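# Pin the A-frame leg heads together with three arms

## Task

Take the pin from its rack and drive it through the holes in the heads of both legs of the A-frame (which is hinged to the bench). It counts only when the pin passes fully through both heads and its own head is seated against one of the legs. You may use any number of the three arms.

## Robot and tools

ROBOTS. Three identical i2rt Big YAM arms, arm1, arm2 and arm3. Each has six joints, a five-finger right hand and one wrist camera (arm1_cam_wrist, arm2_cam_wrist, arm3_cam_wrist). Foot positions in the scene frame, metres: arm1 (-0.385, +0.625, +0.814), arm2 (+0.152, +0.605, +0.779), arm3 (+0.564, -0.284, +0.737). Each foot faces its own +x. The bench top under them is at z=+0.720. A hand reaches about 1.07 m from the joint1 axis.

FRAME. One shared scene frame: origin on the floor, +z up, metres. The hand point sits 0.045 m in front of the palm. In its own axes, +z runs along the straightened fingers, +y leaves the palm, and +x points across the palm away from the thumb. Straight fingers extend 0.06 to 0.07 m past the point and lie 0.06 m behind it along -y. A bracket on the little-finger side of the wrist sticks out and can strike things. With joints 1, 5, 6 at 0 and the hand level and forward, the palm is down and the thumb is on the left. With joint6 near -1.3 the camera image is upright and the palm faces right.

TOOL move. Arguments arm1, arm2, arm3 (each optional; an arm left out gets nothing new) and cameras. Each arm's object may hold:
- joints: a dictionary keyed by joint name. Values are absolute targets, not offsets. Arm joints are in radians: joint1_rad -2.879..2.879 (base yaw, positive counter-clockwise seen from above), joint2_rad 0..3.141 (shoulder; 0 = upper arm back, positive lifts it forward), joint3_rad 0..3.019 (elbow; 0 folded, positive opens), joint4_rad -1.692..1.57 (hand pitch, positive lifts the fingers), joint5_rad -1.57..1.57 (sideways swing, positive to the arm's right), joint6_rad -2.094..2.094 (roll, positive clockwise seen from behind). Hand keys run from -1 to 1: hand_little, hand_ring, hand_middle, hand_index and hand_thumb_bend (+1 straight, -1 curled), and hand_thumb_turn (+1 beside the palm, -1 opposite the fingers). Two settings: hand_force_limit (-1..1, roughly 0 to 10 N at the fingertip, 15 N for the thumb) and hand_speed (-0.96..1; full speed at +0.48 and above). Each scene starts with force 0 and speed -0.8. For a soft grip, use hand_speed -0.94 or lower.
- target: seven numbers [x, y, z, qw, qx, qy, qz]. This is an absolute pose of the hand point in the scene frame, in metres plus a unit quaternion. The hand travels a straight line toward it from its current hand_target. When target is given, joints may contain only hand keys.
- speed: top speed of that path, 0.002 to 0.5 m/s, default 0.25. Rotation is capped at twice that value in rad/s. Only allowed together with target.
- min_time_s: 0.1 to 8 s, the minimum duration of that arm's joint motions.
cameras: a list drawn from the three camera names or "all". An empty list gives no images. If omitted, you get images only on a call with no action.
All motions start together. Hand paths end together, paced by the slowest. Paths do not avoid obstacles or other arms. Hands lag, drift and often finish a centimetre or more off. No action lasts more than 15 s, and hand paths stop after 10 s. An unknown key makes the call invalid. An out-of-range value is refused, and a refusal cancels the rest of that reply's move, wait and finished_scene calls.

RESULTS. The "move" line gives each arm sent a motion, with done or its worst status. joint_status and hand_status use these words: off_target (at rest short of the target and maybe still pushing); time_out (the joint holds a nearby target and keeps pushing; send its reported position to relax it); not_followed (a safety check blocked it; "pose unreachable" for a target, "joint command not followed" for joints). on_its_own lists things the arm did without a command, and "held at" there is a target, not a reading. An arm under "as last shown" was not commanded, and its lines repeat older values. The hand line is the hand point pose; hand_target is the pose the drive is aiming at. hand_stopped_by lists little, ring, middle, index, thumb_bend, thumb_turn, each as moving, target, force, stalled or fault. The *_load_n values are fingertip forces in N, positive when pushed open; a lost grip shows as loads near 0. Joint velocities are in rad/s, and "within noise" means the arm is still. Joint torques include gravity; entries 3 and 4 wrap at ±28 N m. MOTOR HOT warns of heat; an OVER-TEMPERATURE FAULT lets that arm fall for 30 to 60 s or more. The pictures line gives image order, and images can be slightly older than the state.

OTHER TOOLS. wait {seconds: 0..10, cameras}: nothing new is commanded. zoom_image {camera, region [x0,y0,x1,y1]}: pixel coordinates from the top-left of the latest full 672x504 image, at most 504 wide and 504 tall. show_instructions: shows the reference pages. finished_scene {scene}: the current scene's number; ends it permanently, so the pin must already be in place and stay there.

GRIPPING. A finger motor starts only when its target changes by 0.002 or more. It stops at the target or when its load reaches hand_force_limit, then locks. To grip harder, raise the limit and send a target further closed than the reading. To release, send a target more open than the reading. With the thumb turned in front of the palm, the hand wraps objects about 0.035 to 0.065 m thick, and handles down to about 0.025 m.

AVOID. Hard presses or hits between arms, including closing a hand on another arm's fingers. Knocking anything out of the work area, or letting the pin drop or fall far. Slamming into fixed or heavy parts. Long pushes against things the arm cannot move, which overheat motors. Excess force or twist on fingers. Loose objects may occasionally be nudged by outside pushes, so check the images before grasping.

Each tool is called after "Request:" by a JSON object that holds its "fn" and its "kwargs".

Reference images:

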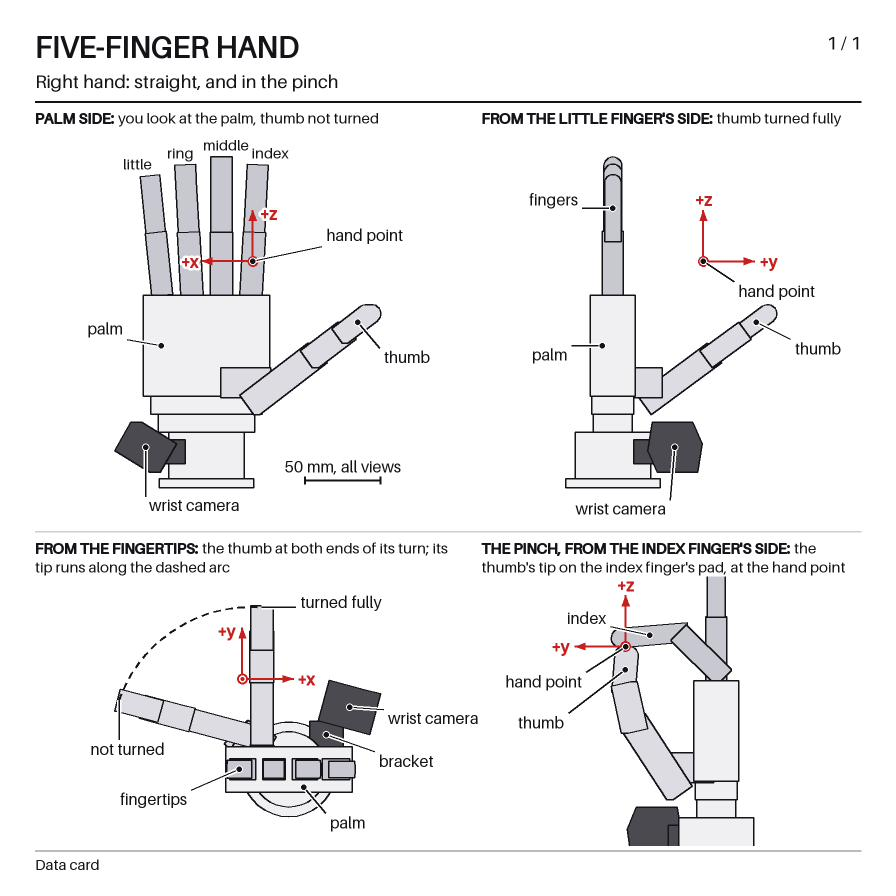

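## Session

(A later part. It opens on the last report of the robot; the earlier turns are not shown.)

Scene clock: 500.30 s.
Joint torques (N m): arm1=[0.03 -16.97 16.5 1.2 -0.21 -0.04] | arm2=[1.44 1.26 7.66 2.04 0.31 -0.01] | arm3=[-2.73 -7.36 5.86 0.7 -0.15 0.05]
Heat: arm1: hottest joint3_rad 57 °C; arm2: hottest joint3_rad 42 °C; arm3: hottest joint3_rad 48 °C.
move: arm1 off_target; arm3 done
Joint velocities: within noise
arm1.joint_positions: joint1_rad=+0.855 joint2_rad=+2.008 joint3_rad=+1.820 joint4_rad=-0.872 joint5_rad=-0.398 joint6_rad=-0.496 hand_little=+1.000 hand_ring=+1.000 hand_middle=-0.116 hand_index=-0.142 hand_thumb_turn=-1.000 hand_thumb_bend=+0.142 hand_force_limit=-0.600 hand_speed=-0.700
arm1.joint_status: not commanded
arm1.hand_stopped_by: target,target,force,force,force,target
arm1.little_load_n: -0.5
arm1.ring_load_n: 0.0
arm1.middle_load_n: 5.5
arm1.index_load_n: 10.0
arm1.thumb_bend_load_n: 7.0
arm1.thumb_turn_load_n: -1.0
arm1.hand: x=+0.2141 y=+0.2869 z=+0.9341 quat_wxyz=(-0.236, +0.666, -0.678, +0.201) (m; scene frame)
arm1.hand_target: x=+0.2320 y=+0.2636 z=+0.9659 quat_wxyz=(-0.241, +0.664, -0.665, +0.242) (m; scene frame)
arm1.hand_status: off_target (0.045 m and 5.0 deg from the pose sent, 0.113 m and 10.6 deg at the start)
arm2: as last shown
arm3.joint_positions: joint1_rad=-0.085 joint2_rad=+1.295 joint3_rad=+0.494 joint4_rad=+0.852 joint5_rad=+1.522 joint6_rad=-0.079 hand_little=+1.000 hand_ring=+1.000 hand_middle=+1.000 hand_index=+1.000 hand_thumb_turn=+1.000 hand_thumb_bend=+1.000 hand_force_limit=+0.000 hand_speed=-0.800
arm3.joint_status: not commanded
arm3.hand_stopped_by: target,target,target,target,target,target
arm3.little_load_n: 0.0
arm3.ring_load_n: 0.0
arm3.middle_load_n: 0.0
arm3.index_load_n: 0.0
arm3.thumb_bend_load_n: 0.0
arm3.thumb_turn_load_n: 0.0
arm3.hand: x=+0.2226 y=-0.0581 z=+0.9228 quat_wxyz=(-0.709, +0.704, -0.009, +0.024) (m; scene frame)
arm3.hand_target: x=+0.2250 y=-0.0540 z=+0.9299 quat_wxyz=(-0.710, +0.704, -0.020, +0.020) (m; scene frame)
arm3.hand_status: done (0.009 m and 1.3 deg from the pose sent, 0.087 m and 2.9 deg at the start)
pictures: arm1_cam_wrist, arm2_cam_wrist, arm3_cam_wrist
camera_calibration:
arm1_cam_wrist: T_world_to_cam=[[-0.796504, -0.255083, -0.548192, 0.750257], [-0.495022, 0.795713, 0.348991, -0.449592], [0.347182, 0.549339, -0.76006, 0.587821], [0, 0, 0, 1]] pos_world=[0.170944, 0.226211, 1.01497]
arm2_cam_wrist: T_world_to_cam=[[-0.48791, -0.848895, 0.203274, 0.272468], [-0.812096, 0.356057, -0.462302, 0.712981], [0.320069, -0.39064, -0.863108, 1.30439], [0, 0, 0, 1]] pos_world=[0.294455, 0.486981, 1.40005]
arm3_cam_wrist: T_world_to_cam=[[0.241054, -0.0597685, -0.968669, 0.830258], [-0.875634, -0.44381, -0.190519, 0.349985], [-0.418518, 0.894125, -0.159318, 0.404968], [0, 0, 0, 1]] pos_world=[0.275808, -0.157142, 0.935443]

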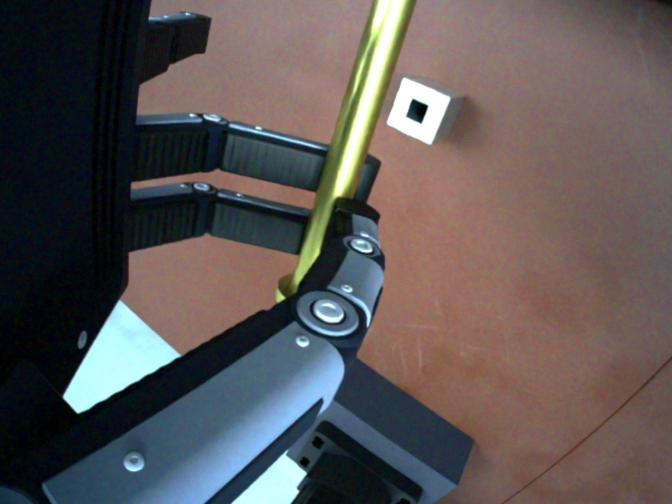

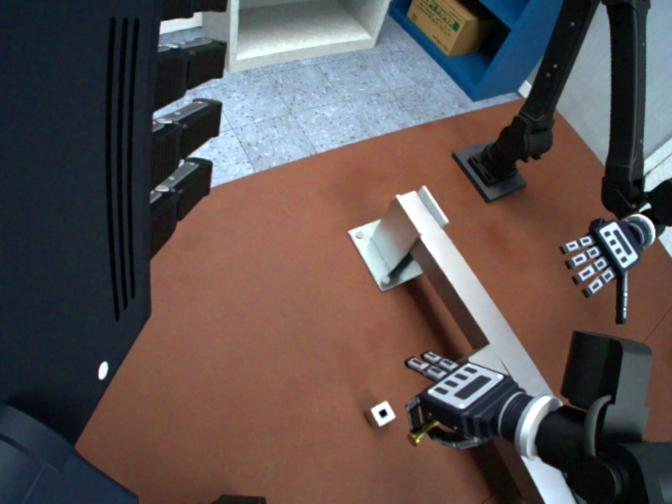

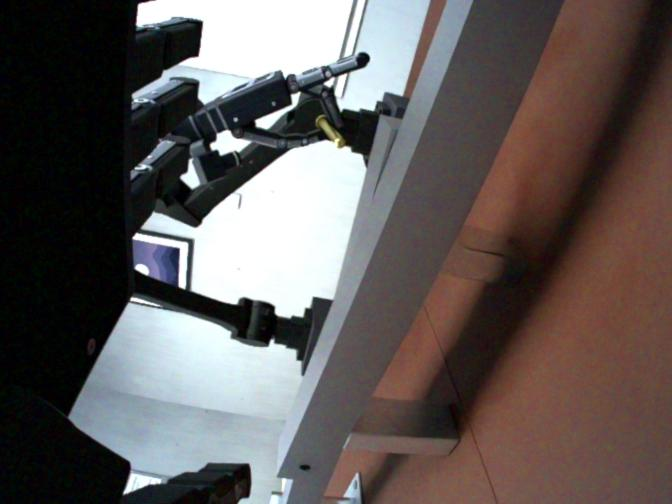

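Request:
{"fn": "move", "kwargs": {"arm3": {"target":[0.38,0.0,1.0,0.66,-0.66,-0.25,0.25],"speed":0.3}}}

Request:
{"fn": "move", "kwargs": {"arm3": {"target":[0.437,0.147,0.93,0.612,-0.612,-0.354,0.354],"speed":0.2}, "cameras": ["arm3_cam_wrist","arm2_cam_wrist"]}}

Scene clock: 571.97 s.
Joint torques (N m): arm1=[0.67 -17.14 16.54 1.25 -0.27 -0.06] | arm2=[1.44 1.26 7.68 2.06 0.31 -0.01] | arm3=[-2.73 1.79 12.56 2.37 -0.11 0.07]
Heat: arm1: hottest joint3_rad 59 °C; arm2: hottest joint3_rad 42 °C; arm3: hottest joint3_rad 43 °C.
move: arm3 off_target
Joint velocities: within noise
arm1, arm2: as last shown
arm1.little_load_n: 0.0
arm1.index_load_n: 9.5
arm1.thumb_bend_load_n: 7.5
arm1.thumb_turn_load_n: -0.5
arm3.joint_positions: joint1_rad=-1.339 joint2_rad=+0.423 joint3_rad=+0.299 joint4_rad=+0.051 joint5_rad=-0.513 joint6_rad=-0.015 hand_little=+1.000 hand_ring=+1.000 hand_middle=+1.000 hand_index=+1.000 hand_thumb_turn=+1.000 hand_thumb_bend=+1.000 hand_force_limit=+0.000 hand_speed=-0.800
arm3.joint_status: not commanded
arm3.hand_stopped_by: target,target,target,target,target,target
arm3.little_load_n: 0.0
arm3.ring_load_n: 0.0
arm3.middle_load_n: 0.0
arm3.index_load_n: 0.0
arm3.thumb_bend_load_n: 0.0
arm3.thumb_turn_load_n: -0.5
arm3.hand: x=+0.3801 y=-0.0123 z=+0.9631 quat_wxyz=(-0.639, +0.680, +0.253, -0.254) (m; scene frame)
arm3.hand_target: x=+0.3813 y=-0.0026 z=+0.9996 quat_wxyz=(-0.661, +0.661, +0.251, -0.250) (m; scene frame)
arm3.hand_status: off_target (0.039 m and 3.4 deg from the pose sent, 0.185 m and 44.2 deg at the start)
pictures: none

Scene clock: 574.07 s.
Joint torques (N m): arm1=[0.15 -16.21 16.49 1.11 -0.25 -0.07] | arm2=[1.44 1.26 7.68 2.06 0.31 -0.01] | arm3=[-2.2 -6.01 9.28 2.22 -0.13 0.05]
Heat: arm1: hottest joint3_rad 59 °C; arm2: hottest joint3_rad 42 °C; arm3: hottest joint3_rad 43 °C.
move: arm3 off_target
Joint velocities: within noise
arm1, arm2: as last shown
arm1.little_load_n: -0.5
arm1.middle_load_n: 5.0
arm1.thumb_bend_load_n: 7.0
arm3.joint_positions: joint1_rad=-1.704 joint2_rad=+1.356 joint3_rad=+0.571 joint4_rad=+0.701 joint5_rad=-1.197 joint6_rad=-0.033 hand_little=+1.000 hand_ring=+1.000 hand_middle=+1.000 hand_index=+1.000 hand_thumb_turn=+1.000 hand_thumb_bend=+1.000 hand_force_limit=+0.000 hand_speed=-0.800
arm3.joint_status: not commanded
arm3.hand_stopped_by: target,target,target,target,target,target
arm3.little_load_n: 0.0
arm3.ring_load_n: -0.5
arm3.middle_load_n: 0.0
arm3.index_load_n: 0.0
arm3.thumb_bend_load_n: 0.0
arm3.thumb_turn_load_n: 0.0
arm3.hand: x=+0.4320 y=+0.1285 z=+0.9140 quat_wxyz=(-0.596, +0.625, +0.346, -0.365) (m; scene frame)
arm3.hand_target: x=+0.4373 y=+0.1459 z=+0.9301 quat_wxyz=(-0.612, +0.612, +0.354, -0.354) (m; scene frame)
arm3.hand_status: off_target (0.025 m and 2.8 deg from the pose sent, 0.172 m and 18.3 deg at the start)
pictures: arm2_cam_wrist, arm3_cam_wrist
camera_calibration:
arm2_cam_wrist: T_world_to_cam=[[-0.48791, -0.848895, 0.203274, 0.272468], [-0.812096, 0.356057, -0.462302, 0.712981], [0.320069, -0.39064, -0.863108, 1.30439], [0, 0, 0, 1]] pos_world=[0.294455, 0.486981, 1.40005]
arm3_cam_wrist: T_world_to_cam=[[0.156156, 0.118729, -0.980571, 0.807006], [-0.00130334, -0.992724, -0.120408, 0.24328], [-0.987732, 0.0200804, -0.154865, 0.678442], [0, 0, 0, 1]] pos_world=[0.544417, 0.132071, 0.925686]

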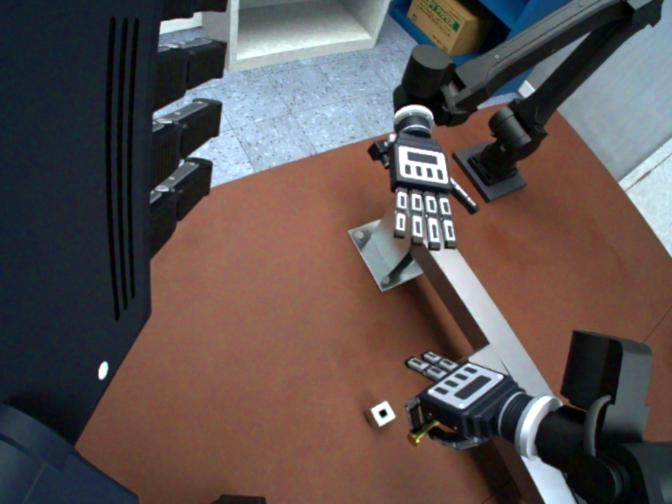

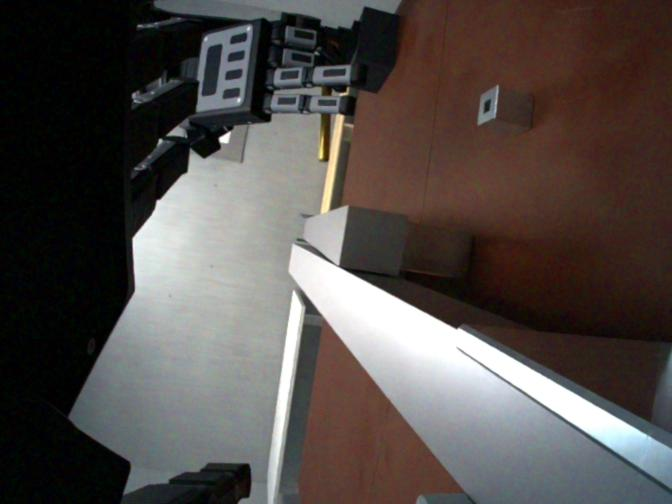

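Request:
{"fn": "zoom_image", "kwargs": {"camera": "arm3_cam_wrist", "region": [270, 60, 450, 300]}}

Scaled by 2.100 from the camera's 672x504 image, which has a finer 960x720 frame.

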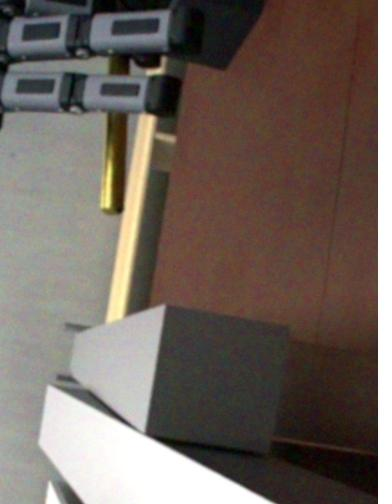

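Request:
{"fn": "move", "kwargs": {"arm2": {"target":[0.27,0.19,1.17,0.257,0.114,-0.959,0.031],"speed":0.25}, "cameras": ["arm2_cam_wrist","arm3_cam_wrist"]}}

Scene clock: 713.00 s.
Joint torques (N m): arm1=[1.38 -17.2 16.24 1.28 -0.2 -0.11] | arm2=[-0.97 -9 12.05 0.2 0.32 0.17] | arm3=[-2.2 -5.89 9.28 2.33 -0.13 0.06]
Heat: arm1: hottest joint3_rad 60 °C; arm2: hottest joint3_rad 42 °C; arm3: hottest joint3_rad 52 °C.
move: arm2 off_target
Joint velocities: within noise
arm1, arm3: as last shown
arm1.little_load_n: 0.0
arm1.thumb_turn_load_n: -1.0
arm2.joint_positions: joint1_rad=+0.534 joint2_rad=+1.485 joint3_rad=+1.820 joint4_rad=-1.668 joint5_rad=+0.537 joint6_rad=+0.039 hand_little=+1.000 hand_ring=+1.000 hand_middle=+1.000 hand_index=+1.000 hand_thumb_turn=+1.000 hand_thumb_bend=+1.000 hand_force_limit=+0.000 hand_speed=-0.800
arm2.joint_status: not commanded
arm2.hand_stopped_by: target,target,target,target,target,target
arm2.little_load_n: 0.0
arm2.ring_load_n: 0.0
arm2.middle_load_n: 0.0
arm2.index_load_n: 0.0
arm2.thumb_bend_load_n: 0.0
arm2.thumb_turn_load_n: 0.0
arm2.hand: x=+0.2730 y=+0.1973 z=+1.1559 quat_wxyz=(+0.221, +0.171, -0.944, +0.178) (m; scene frame)
arm2.hand_target: x=+0.2694 y=+0.1904 z=+1.1690 quat_wxyz=(+0.217, +0.154, -0.945, +0.190) (m; scene frame)
arm2.hand_status: off_target (0.016 m and 18.6 deg from the pose sent, 0.291 m and 131.7 deg at the start; pose on its path clipped on 6 of 168 steps; a joint's target at an end of its range on 72 of 168 steps)
arm3.joint_positions: joint1_rad=-1.704 joint2_rad=+1.356 joint3_rad=+0.571 joint4_rad=+0.701 joint5_rad=-1.197 joint6_rad=-0.032 hand_little=+1.000 hand_ring=+1.000 hand_middle=+1.000 hand_index=+1.000 hand_thumb_turn=+1.000 hand_thumb_bend=+1.000 hand_force_limit=+0.000 hand_speed=-0.800
arm3.ring_load_n: 0.0
arm3.thumb_turn_load_n: -0.5
arm3.hand: x=+0.4319 y=+0.1285 z=+0.9140 quat_wxyz=(-0.596, +0.626, +0.346, -0.365) (m; scene frame)
arm3.hand_target: x=+0.4373 y=+0.1459 z=+0.9302 quat_wxyz=(-0.612, +0.612, +0.354, -0.354) (m; scene frame)
pictures: arm2_cam_wrist, arm3_cam_wrist
camera_calibration:
arm2_cam_wrist: T_world_to_cam=[[-0.573764, 0.804667, -0.152665, 0.174219], [0.817397, 0.574322, -0.0449041, -0.278902], [0.0515461, -0.150553, -0.987257, 1.27007], [0, 0, 0, 1]] pos_world=[0.262468, 0.211203, 1.26796]
arm3_cam_wrist: T_world_to_cam=[[0.155862, 0.118522, -0.980642, 0.807359], [-0.00137337, -0.992748, -0.120203, 0.243143], [-0.987778, 0.0200819, -0.154569, 0.678209], [0, 0, 0, 1]] pos_world=[0.544417, 0.132071, 0.925787]

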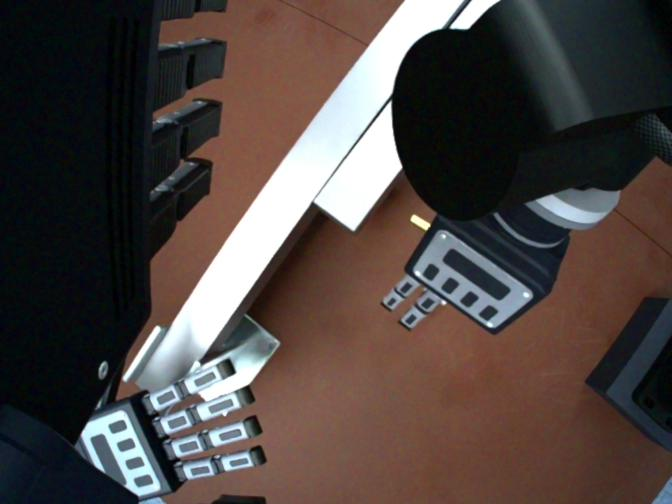

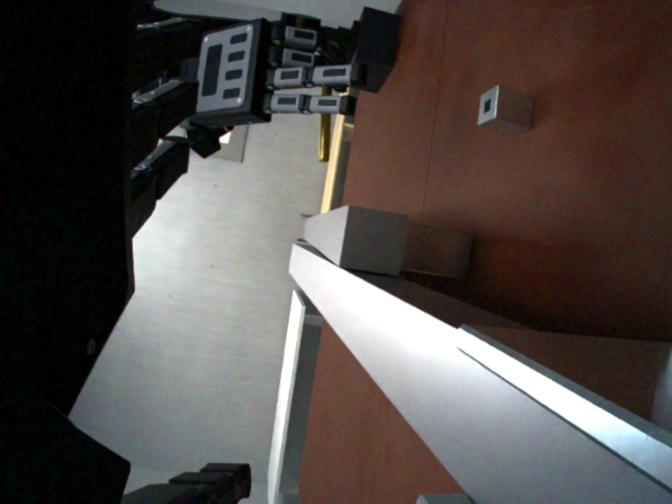

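Request:
{"fn": "zoom_image", "kwargs": {"camera": "arm2_cam_wrist", "region": [290, 90, 470, 270]}}

Scaled by 2.800 from the camera's 672x504 image, which has a finer 960x720 frame.

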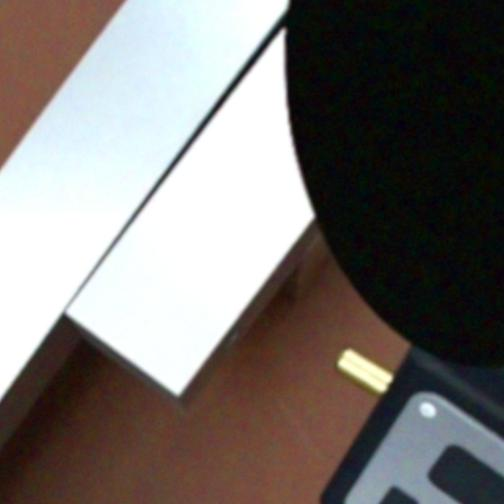

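Request:
{"fn": "move", "kwargs": {"arm1": {"target":[0.250,0.246,0.897,0.183,-0.620,0.705,-0.2925],"speed":0.05}, "cameras": ["arm2_cam_wrist","arm3_cam_wrist"]}}

Request:
{"fn": "zoom_image", "kwargs": {"camera": "arm3_cam_wrist", "region": [270, 60, 450, 300]}}

Request:
{"fn": "zoom_image", "kwargs": {"camera": "arm2_cam_wrist", "region": [290, 90, 470, 270]}}

Scene clock: 830.90 s.
Joint torques (N m): arm1=[1.96 -18.2 9.22 1.68 0.04 0.15] | arm2=[-0.97 -9 12.05 0.2 0.33 0.18] | arm3=[-2.2 -5.83 9.25 2.33 -0.13 0.05]
Heat: arm1: hottest joint3_rad 62 °C; arm2: hottest joint3_rad 47 °C; arm3: hottest joint3_rad 52 °C.
move: arm1 off_target
Joint velocities: within noise
arm1.joint_positions: joint1_rad=+0.863 joint2_rad=+2.048 joint3_rad=+1.783 joint4_rad=-0.630 joint5_rad=-0.211 joint6_rad=-0.406 hand_little=+1.000 hand_ring=+1.000 hand_middle=-0.116 hand_index=-0.142 hand_thumb_turn=-1.000 hand_thumb_bend=+0.142 hand_force_limit=-0.600 hand_speed=-0.700
arm1.joint_status: not commanded
arm1.hand_stopped_by: target,target,force,force,force,target
arm1.little_load_n: 0.0
arm1.ring_load_n: 0.0
arm1.middle_load_n: 5.0
arm1.index_load_n: 10.0
arm1.thumb_bend_load_n: 7.5
arm1.thumb_turn_load_n: -0.5
arm1.hand: x=+0.2427 y=+0.2374 z=+0.9035 quat_wxyz=(-0.180, +0.619, -0.706, +0.293) (m; scene frame)
arm1.hand_target: x=+0.2498 y=+0.2460 z=+0.8972 quat_wxyz=(-0.183, +0.620, -0.705, +0.292) (m; scene frame)
arm1.hand_status: off_target (0.013 m and 0.4 deg from the pose sent, 0.066 m and 13.6 deg at the start)
arm2, arm3: as last shown
arm2.joint_positions: joint1_rad=+0.534 joint2_rad=+1.485 joint3_rad=+1.820 joint4_rad=-1.668 joint5_rad=+0.537 joint6_rad=+0.040 hand_little=+1.000 hand_ring=+1.000 hand_middle=+1.000 hand_index=+1.000 hand_thumb_turn=+1.000 hand_thumb_bend=+1.000 hand_force_limit=+0.000 hand_speed=-0.800
arm2.hand: x=+0.2731 y=+0.1973 z=+1.1559 quat_wxyz=(+0.221, +0.170, -0.944, +0.178) (m; scene frame)
arm2.hand_target: x=+0.2695 y=+0.1904 z=+1.1690 quat_wxyz=(+0.217, +0.154, -0.945, +0.190) (m; scene frame)
pictures: arm2_cam_wrist, arm3_cam_wrist
camera_calibration:
arm2_cam_wrist: T_world_to_cam=[[-0.573218, 0.804979, -0.153068, 0.174561], [0.817767, 0.573803, -0.0448119, -0.279094], [0.0517579, -0.15086, -0.987199, 1.2699], [0, 0, 0, 1]] pos_world=[0.262568, 0.211204, 1.26786]
arm3_cam_wrist: T_world_to_cam=[[0.155862, 0.118522, -0.980642, 0.807359], [-0.00137337, -0.992748, -0.120203, 0.243143], [-0.987778, 0.0200819, -0.154569, 0.678209], [0, 0, 0, 1]] pos_world=[0.544417, 0.132071, 0.925787]

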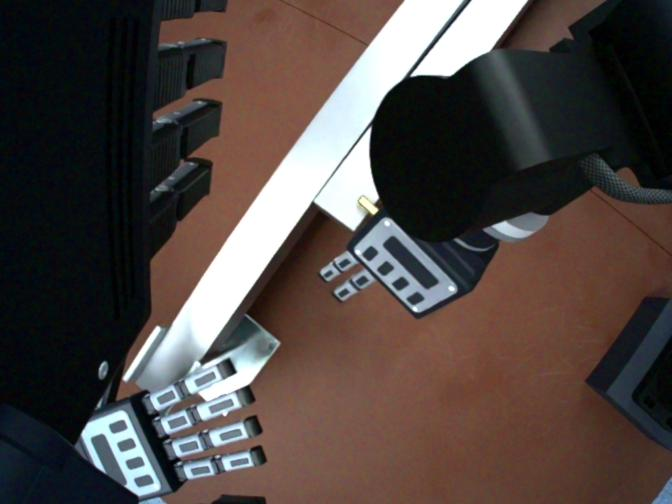

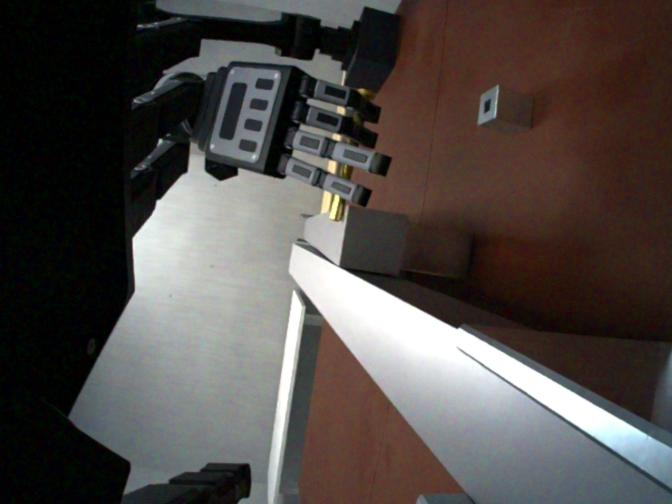

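Scaled by 2.100 from the camera's 672x504 image, which has a finer 960x720 frame.

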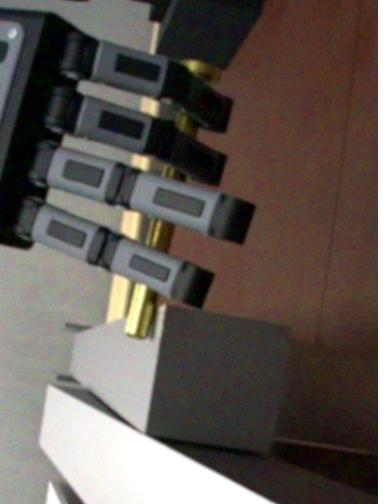

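Scaled by 2.800 from the camera's 672x504 image, which has a finer 960x720 frame.

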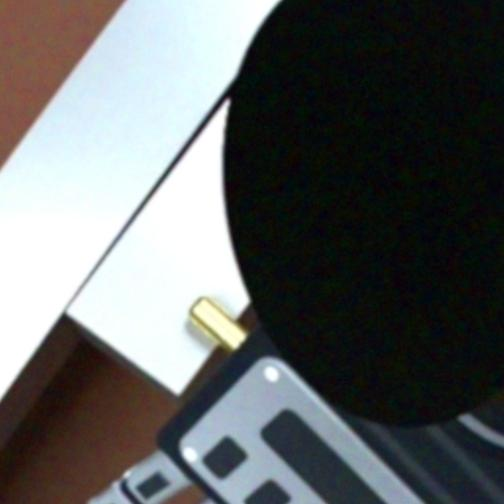

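Request:
{"fn": "move", "kwargs": {"arm1": {"target":[0.244,0.268,0.912,0.2168,-0.6263,0.7007,-0.2648],"speed":0.06}}}

Request:
{"fn": "move", "kwargs": {"arm1": {"target":[0.244,0.268,0.885,0.2168,-0.6263,0.7007,-0.2648],"speed":0.04}, "cameras": ["arm2_cam_wrist","arm3_cam_wrist"]}}

Request:
{"fn": "zoom_image", "kwargs": {"camera": "arm3_cam_wrist", "region": [270, 60, 450, 300]}}

Request:
{"fn": "zoom_image", "kwargs": {"camera": "arm2_cam_wrist", "region": [290, 90, 470, 270]}}

Scene clock: 879.83 s.
Joint torques (N m): arm1=[1.44 -19.55 9.42 0.88 -0.13 0.1] | arm2=[-0.97 -9 12.05 0.2 0.33 0.18] | arm3=[-2.26 -5.83 9.22 2.35 -0.14 0.05]
Heat: arm1: hottest joint3_rad 57 °C; arm2: hottest joint3_rad 47 °C; arm3: hottest joint3_rad 52 °C.
move: arm1 off_target
Joint velocities: within noise
arm1.joint_positions: joint1_rad=+0.863 joint2_rad=+2.048 joint3_rad=+1.775 joint4_rad=-0.663 joint5_rad=-0.290 joint6_rad=-0.398 hand_little=+1.000 hand_ring=+1.000 hand_middle=-0.116 hand_index=-0.142 hand_thumb_turn=-1.000 hand_thumb_bend=+0.142 hand_force_limit=-0.600 hand_speed=-0.700
arm1.joint_status: not commanded
arm1.hand_stopped_by: target,target,force,force,force,target
arm1.little_load_n: 0.0
arm1.ring_load_n: 0.0
arm1.middle_load_n: 4.5
arm1.index_load_n: 8.5
arm1.thumb_bend_load_n: 6.5
arm1.thumb_turn_load_n: -1.0
arm1.hand: x=+0.2406 y=+0.2575 z=+0.8995 quat_wxyz=(-0.211, +0.626, -0.704, +0.262) (m; scene frame)
arm1.hand_target: x=+0.2439 y=+0.2678 z=+0.9119 quat_wxyz=(-0.217, +0.626, -0.701, +0.265) (m; scene frame)
arm1.hand_status: off_target (0.017 m and 0.8 deg from the pose sent, 0.032 m and 5.5 deg at the start)
arm2, arm3: as last shown
arm3.thumb_turn_load_n: 0.0
pictures: none

Scene clock: 881.03 s.
Joint torques (N m): arm1=[2.43 -18.2 9.09 1.47 -0.07 0.13] | arm2=[-0.97 -9 12.05 0.18 0.33 0.18] | arm3=[-2.26 -5.83 9.26 2.32 -0.14 0.06]
Heat: arm1: hottest joint3_rad 57 °C; arm2: hottest joint3_rad 47 °C; arm3: hottest joint3_rad 52 °C.
move: arm1 off_target
Joint velocities: within noise
arm1.joint_positions: joint1_rad=+0.863 joint2_rad=+2.048 joint3_rad=+1.736 joint4_rad=-0.623 joint5_rad=-0.291 joint6_rad=-0.398 hand_little=+1.000 hand_ring=+1.000 hand_middle=-0.116 hand_index=-0.142 hand_thumb_turn=-1.000 hand_thumb_bend=+0.142 hand_force_limit=-0.600 hand_speed=-0.700
arm1.joint_status: not commanded
arm1.hand_stopped_by: target,target,force,force,force,target
arm1.little_load_n: 0.0
arm1.ring_load_n: 0.0
arm1.middle_load_n: 4.5
arm1.index_load_n: 8.5
arm1.thumb_bend_load_n: 6.5
arm1.thumb_turn_load_n: -1.0
arm1.hand: x=+0.2371 y=+0.2598 z=+0.8853 quat_wxyz=(-0.212, +0.626, -0.704, +0.262) (m; scene frame)
arm1.hand_target: x=+0.2439 y=+0.2679 z=+0.8851 quat_wxyz=(-0.217, +0.626, -0.701, +0.265) (m; scene frame)
arm1.hand_status: off_target (0.011 m and 0.8 deg from the pose sent, 0.018 m and 0.8 deg at the start)
arm2, arm3: as last shown
pictures: arm2_cam_wrist, arm3_cam_wrist
camera_calibration:
arm2_cam_wrist: T_world_to_cam=[[-0.573218, 0.804979, -0.153068, 0.174561], [0.817767, 0.573803, -0.0448119, -0.279094], [0.0517579, -0.15086, -0.987199, 1.2699], [0, 0, 0, 1]] pos_world=[0.262568, 0.211204, 1.26786]
arm3_cam_wrist: T_world_to_cam=[[0.155862, 0.118522, -0.980642, 0.807359], [-0.00137337, -0.992748, -0.120203, 0.243143], [-0.987778, 0.0200819, -0.154569, 0.678209], [0, 0, 0, 1]] pos_world=[0.544417, 0.132071, 0.925787]

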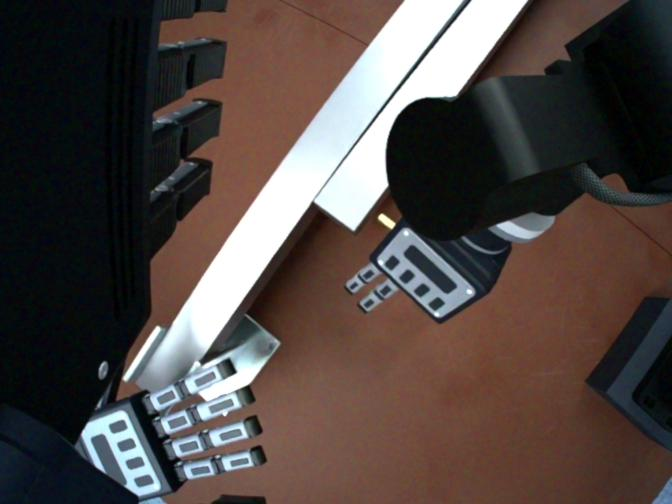

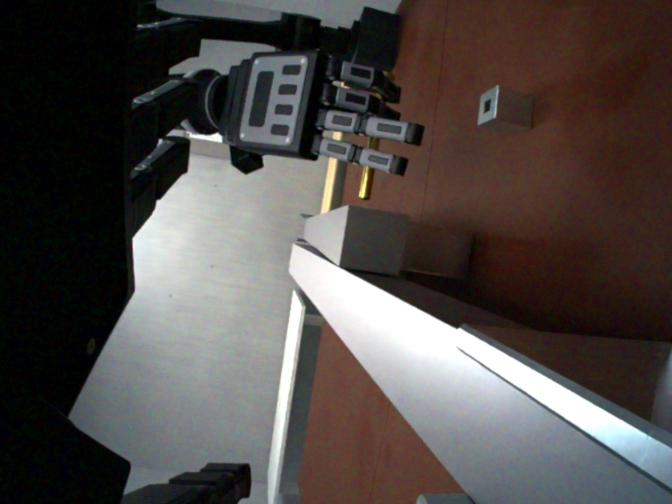

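Scaled by 2.100 from the camera's 672x504 image, which has a finer 960x720 frame.

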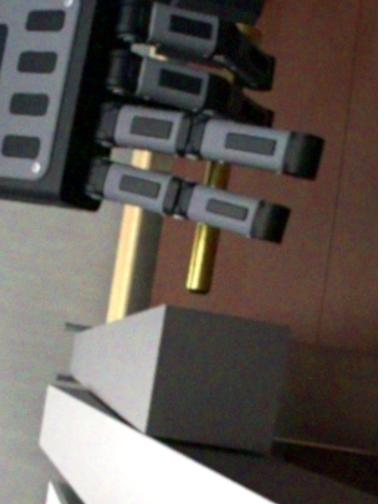

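Scaled by 2.800 from the camera's 672x504 image, which has a finer 960x720 frame.

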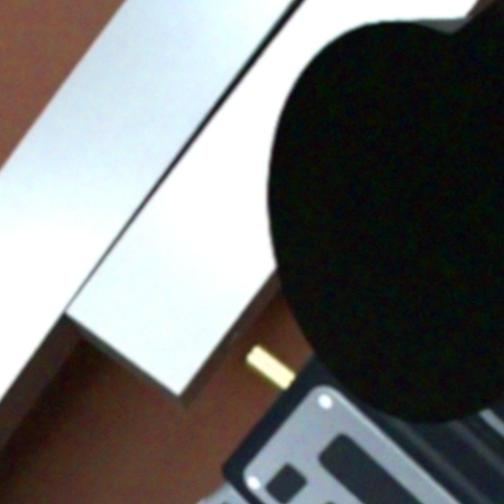

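Request:
{"fn": "move", "kwargs": {"arm1": {"target":[0.244,0.268,0.8785,0.2168,-0.6263,0.7007,-0.2648],"speed":0.04}, "cameras": ["arm3_cam_wrist","arm2_cam_wrist"]}}

Request:
{"fn": "zoom_image", "kwargs": {"camera": "arm3_cam_wrist", "region": [310, 120, 430, 280]}}

Request:
{"fn": "zoom_image", "kwargs": {"camera": "arm2_cam_wrist", "region": [310, 170, 430, 270]}}

Scene clock: 915.93 s.
Joint torques (N m): arm1=[1.49 -17.96 9.06 1.62 -0.09 0.13] | arm2=[-0.97 -9 12.05 0.18 0.33 0.18] | arm3=[-2.2 -5.89 9.25 2.32 -0.13 0.06]
Heat: arm1: hottest joint3_rad 52 °C; arm2: hottest joint3_rad 48 °C; arm3: hottest joint3_rad 53 °C.
move: arm1 off_target
Joint velocities: within noise
arm1.joint_positions: joint1_rad=+0.863 joint2_rad=+2.048 joint3_rad=+1.727 joint4_rad=-0.609 joint5_rad=-0.291 joint6_rad=-0.398 hand_little=+1.000 hand_ring=+1.000 hand_middle=-0.116 hand_index=-0.142 hand_thumb_turn=-1.000 hand_thumb_bend=+0.142 hand_force_limit=-0.600 hand_speed=-0.700
arm1.joint_status: not commanded
arm1.hand_stopped_by: target,target,force,force,force,target
arm1.little_load_n: 0.0
arm1.ring_load_n: 0.0
arm1.middle_load_n: 4.5
arm1.index_load_n: 8.5
arm1.thumb_bend_load_n: 6.5
arm1.thumb_turn_load_n: -1.0
arm1.hand: x=+0.2371 y=+0.2598 z=+0.8823 quat_wxyz=(-0.212, +0.625, -0.703, +0.264) (m; scene frame)
arm1.hand_target: x=+0.2438 y=+0.2680 z=+0.8786 quat_wxyz=(-0.217, +0.626, -0.701, +0.265) (m; scene frame)
arm1.hand_status: off_target (0.011 m and 0.6 deg from the pose sent, 0.013 m and 0.8 deg at the start)
arm2, arm3: as last shown
arm2.little_load_n: 0.5
arm3.thumb_turn_load_n: -0.5
pictures: arm2_cam_wrist, arm3_cam_wrist
camera_calibration:
arm2_cam_wrist: T_world_to_cam=[[-0.573218, 0.804979, -0.153068, 0.174561], [0.817767, 0.573803, -0.0448119, -0.279094], [0.0517579, -0.15086, -0.987199, 1.2699], [0, 0, 0, 1]] pos_world=[0.262568, 0.211204, 1.26786]
arm3_cam_wrist: T_world_to_cam=[[0.155862, 0.118522, -0.980642, 0.807359], [-0.00137337, -0.992748, -0.120203, 0.243143], [-0.987778, 0.0200819, -0.154569, 0.678209], [0, 0, 0, 1]] pos_world=[0.544417, 0.132071, 0.925787]

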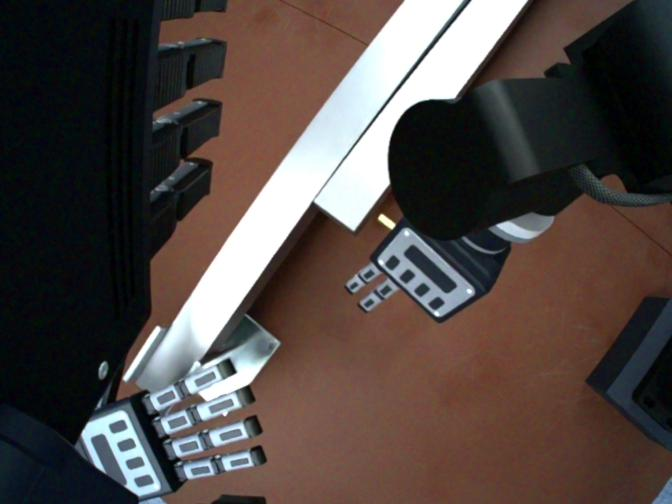

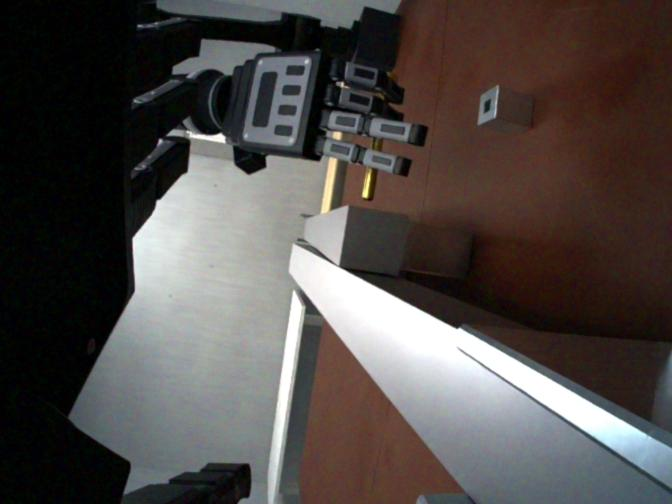

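Scaled by 3.150 from the camera's 672x504 image, which has a finer 960x720 frame.

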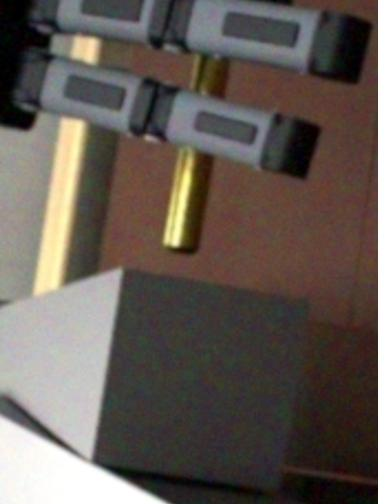

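Scaled by 4.200 from the camera's 672x504 image, which has a finer 960x720 frame.

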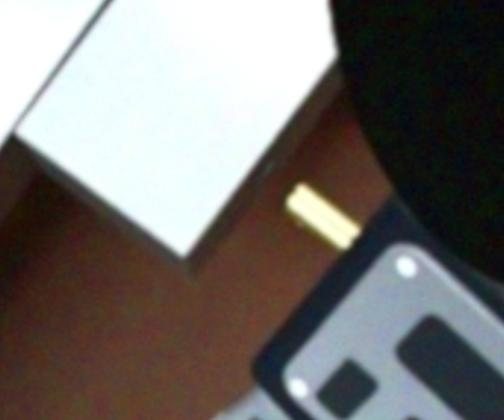

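Request:
{"fn": "move", "kwargs": {"arm1": {"target":[0.2415,0.262,0.8725,0.2168,-0.6263,0.7007,-0.2648],"speed":0.04}, "cameras": ["arm3_cam_wrist","arm2_cam_wrist"]}}

Request:
{"fn": "zoom_image", "kwargs": {"camera": "arm3_cam_wrist", "region": [310, 120, 430, 280]}}

Request:
{"fn": "zoom_image", "kwargs": {"camera": "arm2_cam_wrist", "region": [310, 170, 430, 270]}}

Scene clock: 939.40 s.
Joint torques (N m): arm1=[1.61 -16.85 8.87 1.39 -0.15 0.02] | arm2=[-0.97 -9 12.05 0.2 0.33 0.18] | arm3=[-2.2 -5.95 9.29 2.32 -0.14 0.05]
Heat: arm1: hottest joint3_rad 52 °C; arm2: hottest joint3_rad 48 °C; arm3: hottest joint3_rad 53 °C.
move: arm1 done
Joint velocities: within noise
arm1.joint_positions: joint1_rad=+0.863 joint2_rad=+2.055 joint3_rad=+1.727 joint4_rad=-0.601 joint5_rad=-0.295 joint6_rad=-0.398 hand_little=+1.000 hand_ring=+1.000 hand_middle=-0.116 hand_index=-0.142 hand_thumb_turn=-1.000 hand_thumb_bend=+0.142 hand_force_limit=-0.600 hand_speed=-0.700
arm1.joint_status: not commanded
arm1.hand_stopped_by: target,target,force,force,force,target
arm1.little_load_n: 0.0
arm1.ring_load_n: 0.0
arm1.middle_load_n: 4.5
arm1.index_load_n: 8.5
arm1.thumb_bend_load_n: 6.5
arm1.thumb_turn_load_n: -1.0
arm1.hand: x=+0.2388 y=+0.2596 z=+0.8785 quat_wxyz=(-0.214, +0.626, -0.702, +0.264) (m; scene frame)
arm1.hand_target: x=+0.2414 y=+0.2619 z=+0.8727 quat_wxyz=(-0.217, +0.626, -0.701, +0.265) (m; scene frame)
arm1.hand_status: done (0.007 m and 0.3 deg from the pose sent, 0.011 m and 0.6 deg at the start)
arm2, arm3: as last shown
arm2.little_load_n: 0.0
arm3.thumb_turn_load_n: 0.0
pictures: arm2_cam_wrist, arm3_cam_wrist
camera_calibration:
arm2_cam_wrist: T_world_to_cam=[[-0.573218, 0.804979, -0.153068, 0.174561], [0.817767, 0.573803, -0.0448119, -0.279094], [0.0517579, -0.15086, -0.987199, 1.2699], [0, 0, 0, 1]] pos_world=[0.262568, 0.211204, 1.26786]
arm3_cam_wrist: T_world_to_cam=[[0.155862, 0.118522, -0.980642, 0.807359], [-0.00137337, -0.992748, -0.120203, 0.243143], [-0.987778, 0.0200819, -0.154569, 0.678209], [0, 0, 0, 1]] pos_world=[0.544417, 0.132071, 0.925787]

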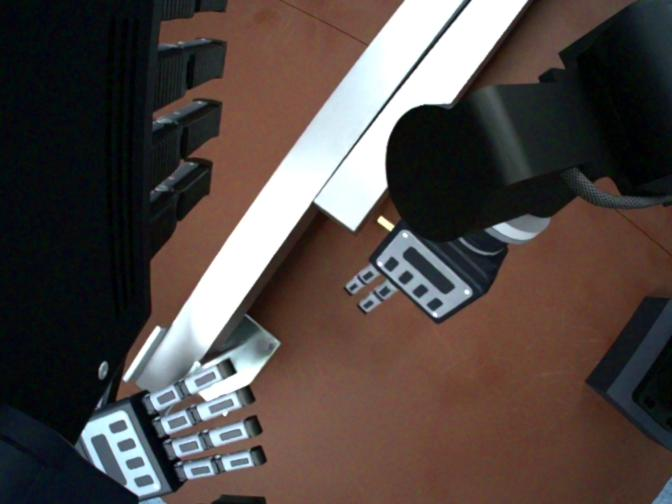

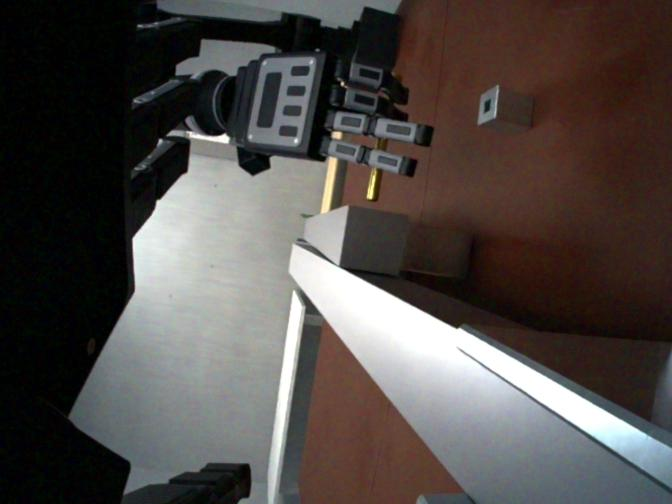

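Scaled by 3.150 from the camera's 672x504 image, which has a finer 960x720 frame.

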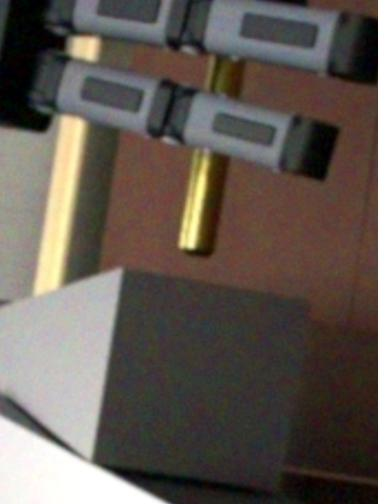

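Scaled by 4.200 from the camera's 672x504 image, which has a finer 960x720 frame.

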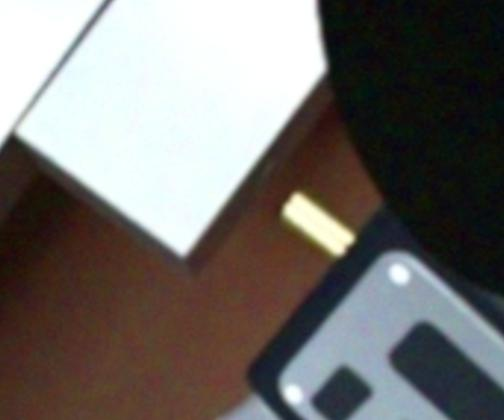

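Request:
{"fn": "move", "kwargs": {"arm1": {"target":[0.2345,0.262,0.8725,0.2168,-0.6263,0.7007,-0.2648],"speed":0.04}, "cameras": ["arm3_cam_wrist","arm2_cam_wrist"]}}

Request:
{"fn": "zoom_image", "kwargs": {"camera": "arm3_cam_wrist", "region": [310, 120, 430, 280]}}

Request:
{"fn": "zoom_image", "kwargs": {"camera": "arm2_cam_wrist", "region": [310, 170, 430, 270]}}

Scene clock: 960.50 s.
Joint torques (N m): arm1=[0.5 -17.85 8.83 1.65 -0.18 -0.08] | arm2=[-0.97 -9 12.05 0.18 0.33 0.18] | arm3=[-2.14 -5.95 9.25 2.35 -0.14 0.05]
Heat: arm1: hottest joint3_rad 52 °C; arm2: hottest joint3_rad 48 °C; arm3: hottest joint3_rad 53 °C.
move: arm1 done
Joint velocities: within noise
arm1.joint_positions: joint1_rad=+0.863 joint2_rad=+2.055 joint3_rad=+1.703 joint4_rad=-0.593 joint5_rad=-0.299 joint6_rad=-0.398 hand_little=+1.000 hand_ring=+1.000 hand_middle=-0.116 hand_index=-0.142 hand_thumb_turn=-1.000 hand_thumb_bend=+0.142 hand_force_limit=-0.600 hand_speed=-0.700
arm1.joint_status: not commanded
arm1.hand_stopped_by: target,target,force,force,force,target
arm1.little_load_n: 0.0
arm1.ring_load_n: 0.0
arm1.middle_load_n: 4.5
arm1.index_load_n: 8.5
arm1.thumb_bend_load_n: 6.5
arm1.thumb_turn_load_n: -1.0
arm1.hand: x=+0.2334 y=+0.2641 z=+0.8687 quat_wxyz=(-0.214, +0.627, -0.704, +0.257) (m; scene frame)
arm1.hand_target: x=+0.2345 y=+0.2619 z=+0.8727 quat_wxyz=(-0.217, +0.626, -0.701, +0.265) (m; scene frame)
arm1.hand_status: done (0.005 m and 1.1 deg from the pose sent, 0.008 m and 0.3 deg at the start)
arm2, arm3: as last shown
arm2.thumb_bend_load_n: 0.5
arm3.little_load_n: -0.5
arm3.thumb_turn_load_n: -0.5
pictures: arm2_cam_wrist, arm3_cam_wrist
camera_calibration:
arm2_cam_wrist: T_world_to_cam=[[-0.573218, 0.804979, -0.153068, 0.174561], [0.817767, 0.573803, -0.0448119, -0.279094], [0.0517579, -0.15086, -0.987199, 1.2699], [0, 0, 0, 1]] pos_world=[0.262568, 0.211204, 1.26786]
arm3_cam_wrist: T_world_to_cam=[[0.155862, 0.118522, -0.980642, 0.807359], [-0.00137337, -0.992748, -0.120203, 0.243143], [-0.987778, 0.0200819, -0.154569, 0.678209], [0, 0, 0, 1]] pos_world=[0.544417, 0.132071, 0.925787]

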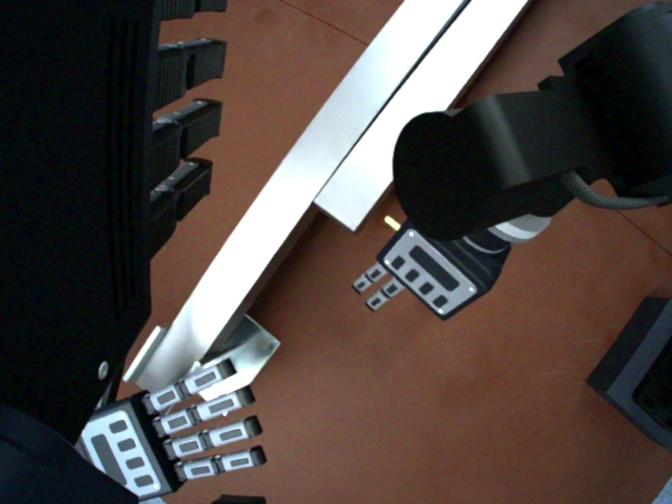

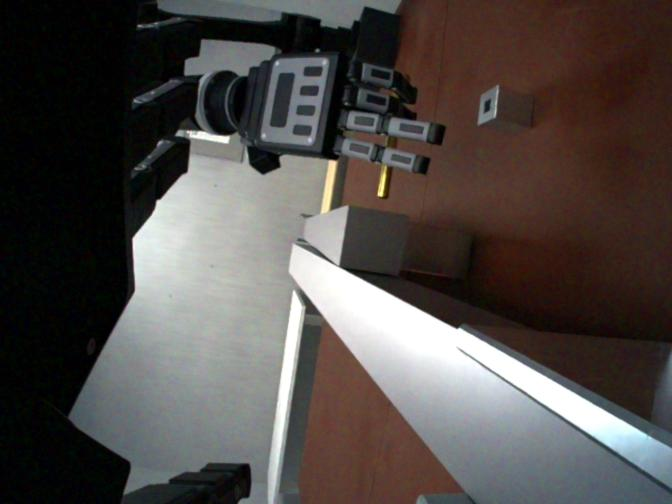

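Scaled by 3.150 from the camera's 672x504 image, which has a finer 960x720 frame.

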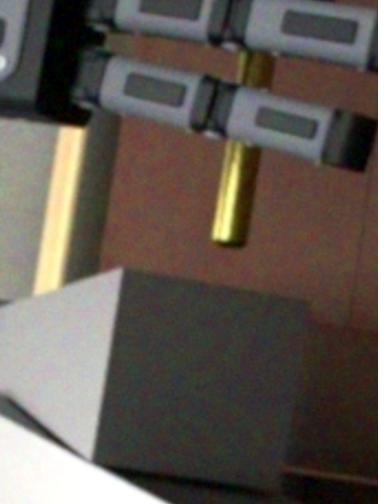

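Scaled by 4.200 from the camera's 672x504 image, which has a finer 960x720 frame.

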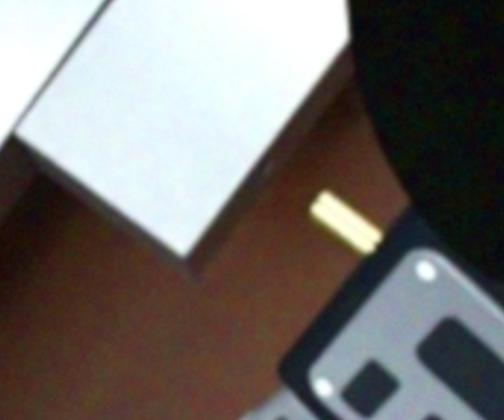

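Request:
{"fn": "move", "kwargs": {"arm1": {"joints":{"joint3_rad":1.785},"min_time_s":1}}}

Scene clock: 983.33 s.
Joint torques (N m): arm1=[1.26 -18.9 16.53 1.46 -0.12 -0.01] | arm2=[-0.97 -9 12.05 0.2 0.33 0.18] | arm3=[-2.14 -5.89 9.26 2.33 -0.12 0.05]
Heat: arm1: hottest joint3_rad 50 °C; arm2: hottest joint3_rad 48 °C; arm3: hottest joint3_rad 53 °C.
move: arm1 done
Joint velocities: within noise
arm1.joint_positions: joint1_rad=+0.863 joint2_rad=+2.055 joint3_rad=+1.703 joint4_rad=-0.593 joint5_rad=-0.299 joint6_rad=-0.398 hand_little=+1.000 hand_ring=+1.000 hand_middle=-0.116 hand_index=-0.142 hand_thumb_turn=-1.000 hand_thumb_bend=+0.142 hand_force_limit=-0.600 hand_speed=-0.700
arm1.joint_status: all done
arm1.hand_stopped_by: target,target,force,force,force,target
arm1.little_load_n: 0.0
arm1.ring_load_n: 0.0
arm1.middle_load_n: 4.0
arm1.index_load_n: 8.5
arm1.thumb_bend_load_n: 6.0
arm1.thumb_turn_load_n: -1.0
arm1.hand: x=+0.2334 y=+0.2641 z=+0.8687 quat_wxyz=(-0.214, +0.627, -0.704, +0.257) (m; scene frame)
arm1.hand_target: x=+0.2606 y=+0.2440 z=+0.9152 quat_wxyz=(-0.226, +0.622, -0.685, +0.305) (m; scene frame)
arm1.hand_status: not commanded
arm2: as last shown
arm2.thumb_bend_load_n: 0.0
arm3.joint_positions: joint1_rad=-1.704 joint2_rad=+1.356 joint3_rad=+0.571 joint4_rad=+0.701 joint5_rad=-1.197 joint6_rad=-0.032 hand_little=+1.000 hand_ring=+1.000 hand_middle=+1.000 hand_index=+1.000 hand_thumb_turn=+1.000 hand_thumb_bend=+1.000 hand_force_limit=+0.000 hand_speed=-0.800
arm3.joint_status: not commanded
arm3.hand_stopped_by: target,target,target,target,target,target
arm3.little_load_n: 0.0
arm3.ring_load_n: 0.0
arm3.middle_load_n: 0.0
arm3.index_load_n: 0.0
arm3.thumb_bend_load_n: 0.0
arm3.thumb_turn_load_n: -0.5
arm3.hand: x=+0.4319 y=+0.1285 z=+0.9140 quat_wxyz=(-0.596, +0.626, +0.346, -0.365) (m; scene frame)
arm3.hand_target: x=+0.4373 y=+0.1459 z=+0.9302 quat_wxyz=(-0.612, +0.612, +0.354, -0.354) (m; scene frame)
arm3.hand_status: not commanded
pictures: none

Request:
{"fn": "move", "kwargs": {"arm1": {"joints":{"joint3_rad":1.797},"min_time_s":1}}}

Scene clock: 988.77 s.
Joint torques (N m): arm1=[1.38 -18.96 16.27 1.66 -0.09 0.03] | arm2=[-0.97 -9 12.05 0.18 0.33 0.18] | arm3=[-2.2 -5.89 9.25 2.35 -0.14 0.06]
Heat: arm1: hottest joint3_rad 51 °C; arm2: hottest joint3_rad 48 °C; arm3: hottest joint3_rad 53 °C.
move: arm1 done
Joint velocities: within noise
arm1.joint_positions: joint1_rad=+0.863 joint2_rad=+2.055 joint3_rad=+1.719 joint4_rad=-0.593 joint5_rad=-0.299 joint6_rad=-0.398 hand_little=+1.000 hand_ring=+1.000 hand_middle=-0.116 hand_index=-0.142 hand_thumb_turn=-1.000 hand_thumb_bend=+0.142 hand_force_limit=-0.600 hand_speed=-0.700
arm1.joint_status: all done
arm1.hand_stopped_by: target,target,force,force,force,target
arm1.little_load_n: 0.0
arm1.ring_load_n: 0.0
arm1.middle_load_n: 4.0
arm1.index_load_n: 8.5
arm1.thumb_bend_load_n: 6.5
arm1.thumb_turn_load_n: -1.0
arm1.hand: x=+0.2384 y=+0.2606 z=+0.8762 quat_wxyz=(-0.216, +0.626, -0.701, +0.264) (m; scene frame)
arm1.hand_target: x=+0.2639 y=+0.2417 z=+0.9211 quat_wxyz=(-0.227, +0.621, -0.683, +0.311) (m; scene frame)
arm1.hand_status: not commanded
arm2.joint_positions: joint1_rad=+0.534 joint2_rad=+1.485 joint3_rad=+1.820 joint4_rad=-1.668 joint5_rad=+0.537 joint6_rad=+0.040 hand_little=+1.000 hand_ring=+1.000 hand_middle=+1.000 hand_index=+1.000 hand_thumb_turn=+1.000 hand_thumb_bend=+1.000 hand_force_limit=+0.000 hand_speed=-0.800
arm2.joint_status: not commanded
arm2.hand_stopped_by: target,target,target,target,target,target
arm2.little_load_n: 0.0
arm2.ring_load_n: 0.0
arm2.middle_load_n: 0.0
arm2.index_load_n: 0.0
arm2.thumb_bend_load_n: 0.0
arm2.thumb_turn_load_n: 0.0
arm2.hand: x=+0.2731 y=+0.1973 z=+1.1559 quat_wxyz=(+0.221, +0.170, -0.944, +0.178) (m; scene frame)
arm2.hand_target: x=+0.2695 y=+0.1904 z=+1.1690 quat_wxyz=(+0.217, +0.154, -0.945, +0.190) (m; scene frame)
arm2.hand_status: not commanded
arm3: as last shown
arm3.thumb_turn_load_n: 0.0
pictures: none

Request:
{"fn": "move", "kwargs": {"arm1": {"joints":{"joint2_rad":2.018},"min_time_s":1}}}

Scene clock: 1000.70 s.
Joint torques (N m): arm1=[0.91 -20.37 16.35 1.44 -0.13 0.01] | arm2=[-0.97 -9 12.05 0.18 0.33 0.18] | arm3=[-2.2 -5.95 9.22 2.33 -0.14 0.07]
Heat: arm1: hottest joint3_rad 52 °C; arm2: hottest joint3_rad 48 °C; arm3: hottest joint3_rad 53 °C.
move: arm1 done
Joint velocities: within noise
arm1.joint_positions: joint1_rad=+0.863 joint2_rad=+2.055 joint3_rad=+1.719 joint4_rad=-0.593 joint5_rad=-0.299 joint6_rad=-0.398 hand_little=+1.000 hand_ring=+1.000 hand_middle=-0.116 hand_index=-0.142 hand_thumb_turn=-1.000 hand_thumb_bend=+0.142 hand_force_limit=-0.600 hand_speed=-0.700
arm1.joint_status: all done
arm1.hand_stopped_by: target,target,force,force,force,target
arm1.little_load_n: 0.0
arm1.ring_load_n: 0.0
arm1.middle_load_n: 4.5
arm1.index_load_n: 8.5
arm1.thumb_bend_load_n: 6.5
arm1.thumb_turn_load_n: -1.0
arm1.hand: x=+0.2384 y=+0.2606 z=+0.8762 quat_wxyz=(-0.216, +0.626, -0.701, +0.264) (m; scene frame)
arm1.hand_target: x=+0.2644 y=+0.2417 z=+0.9425 quat_wxyz=(-0.230, +0.620, -0.677, +0.324) (m; scene frame)
arm1.hand_status: not commanded
arm2, arm3: as last shown
pictures: none


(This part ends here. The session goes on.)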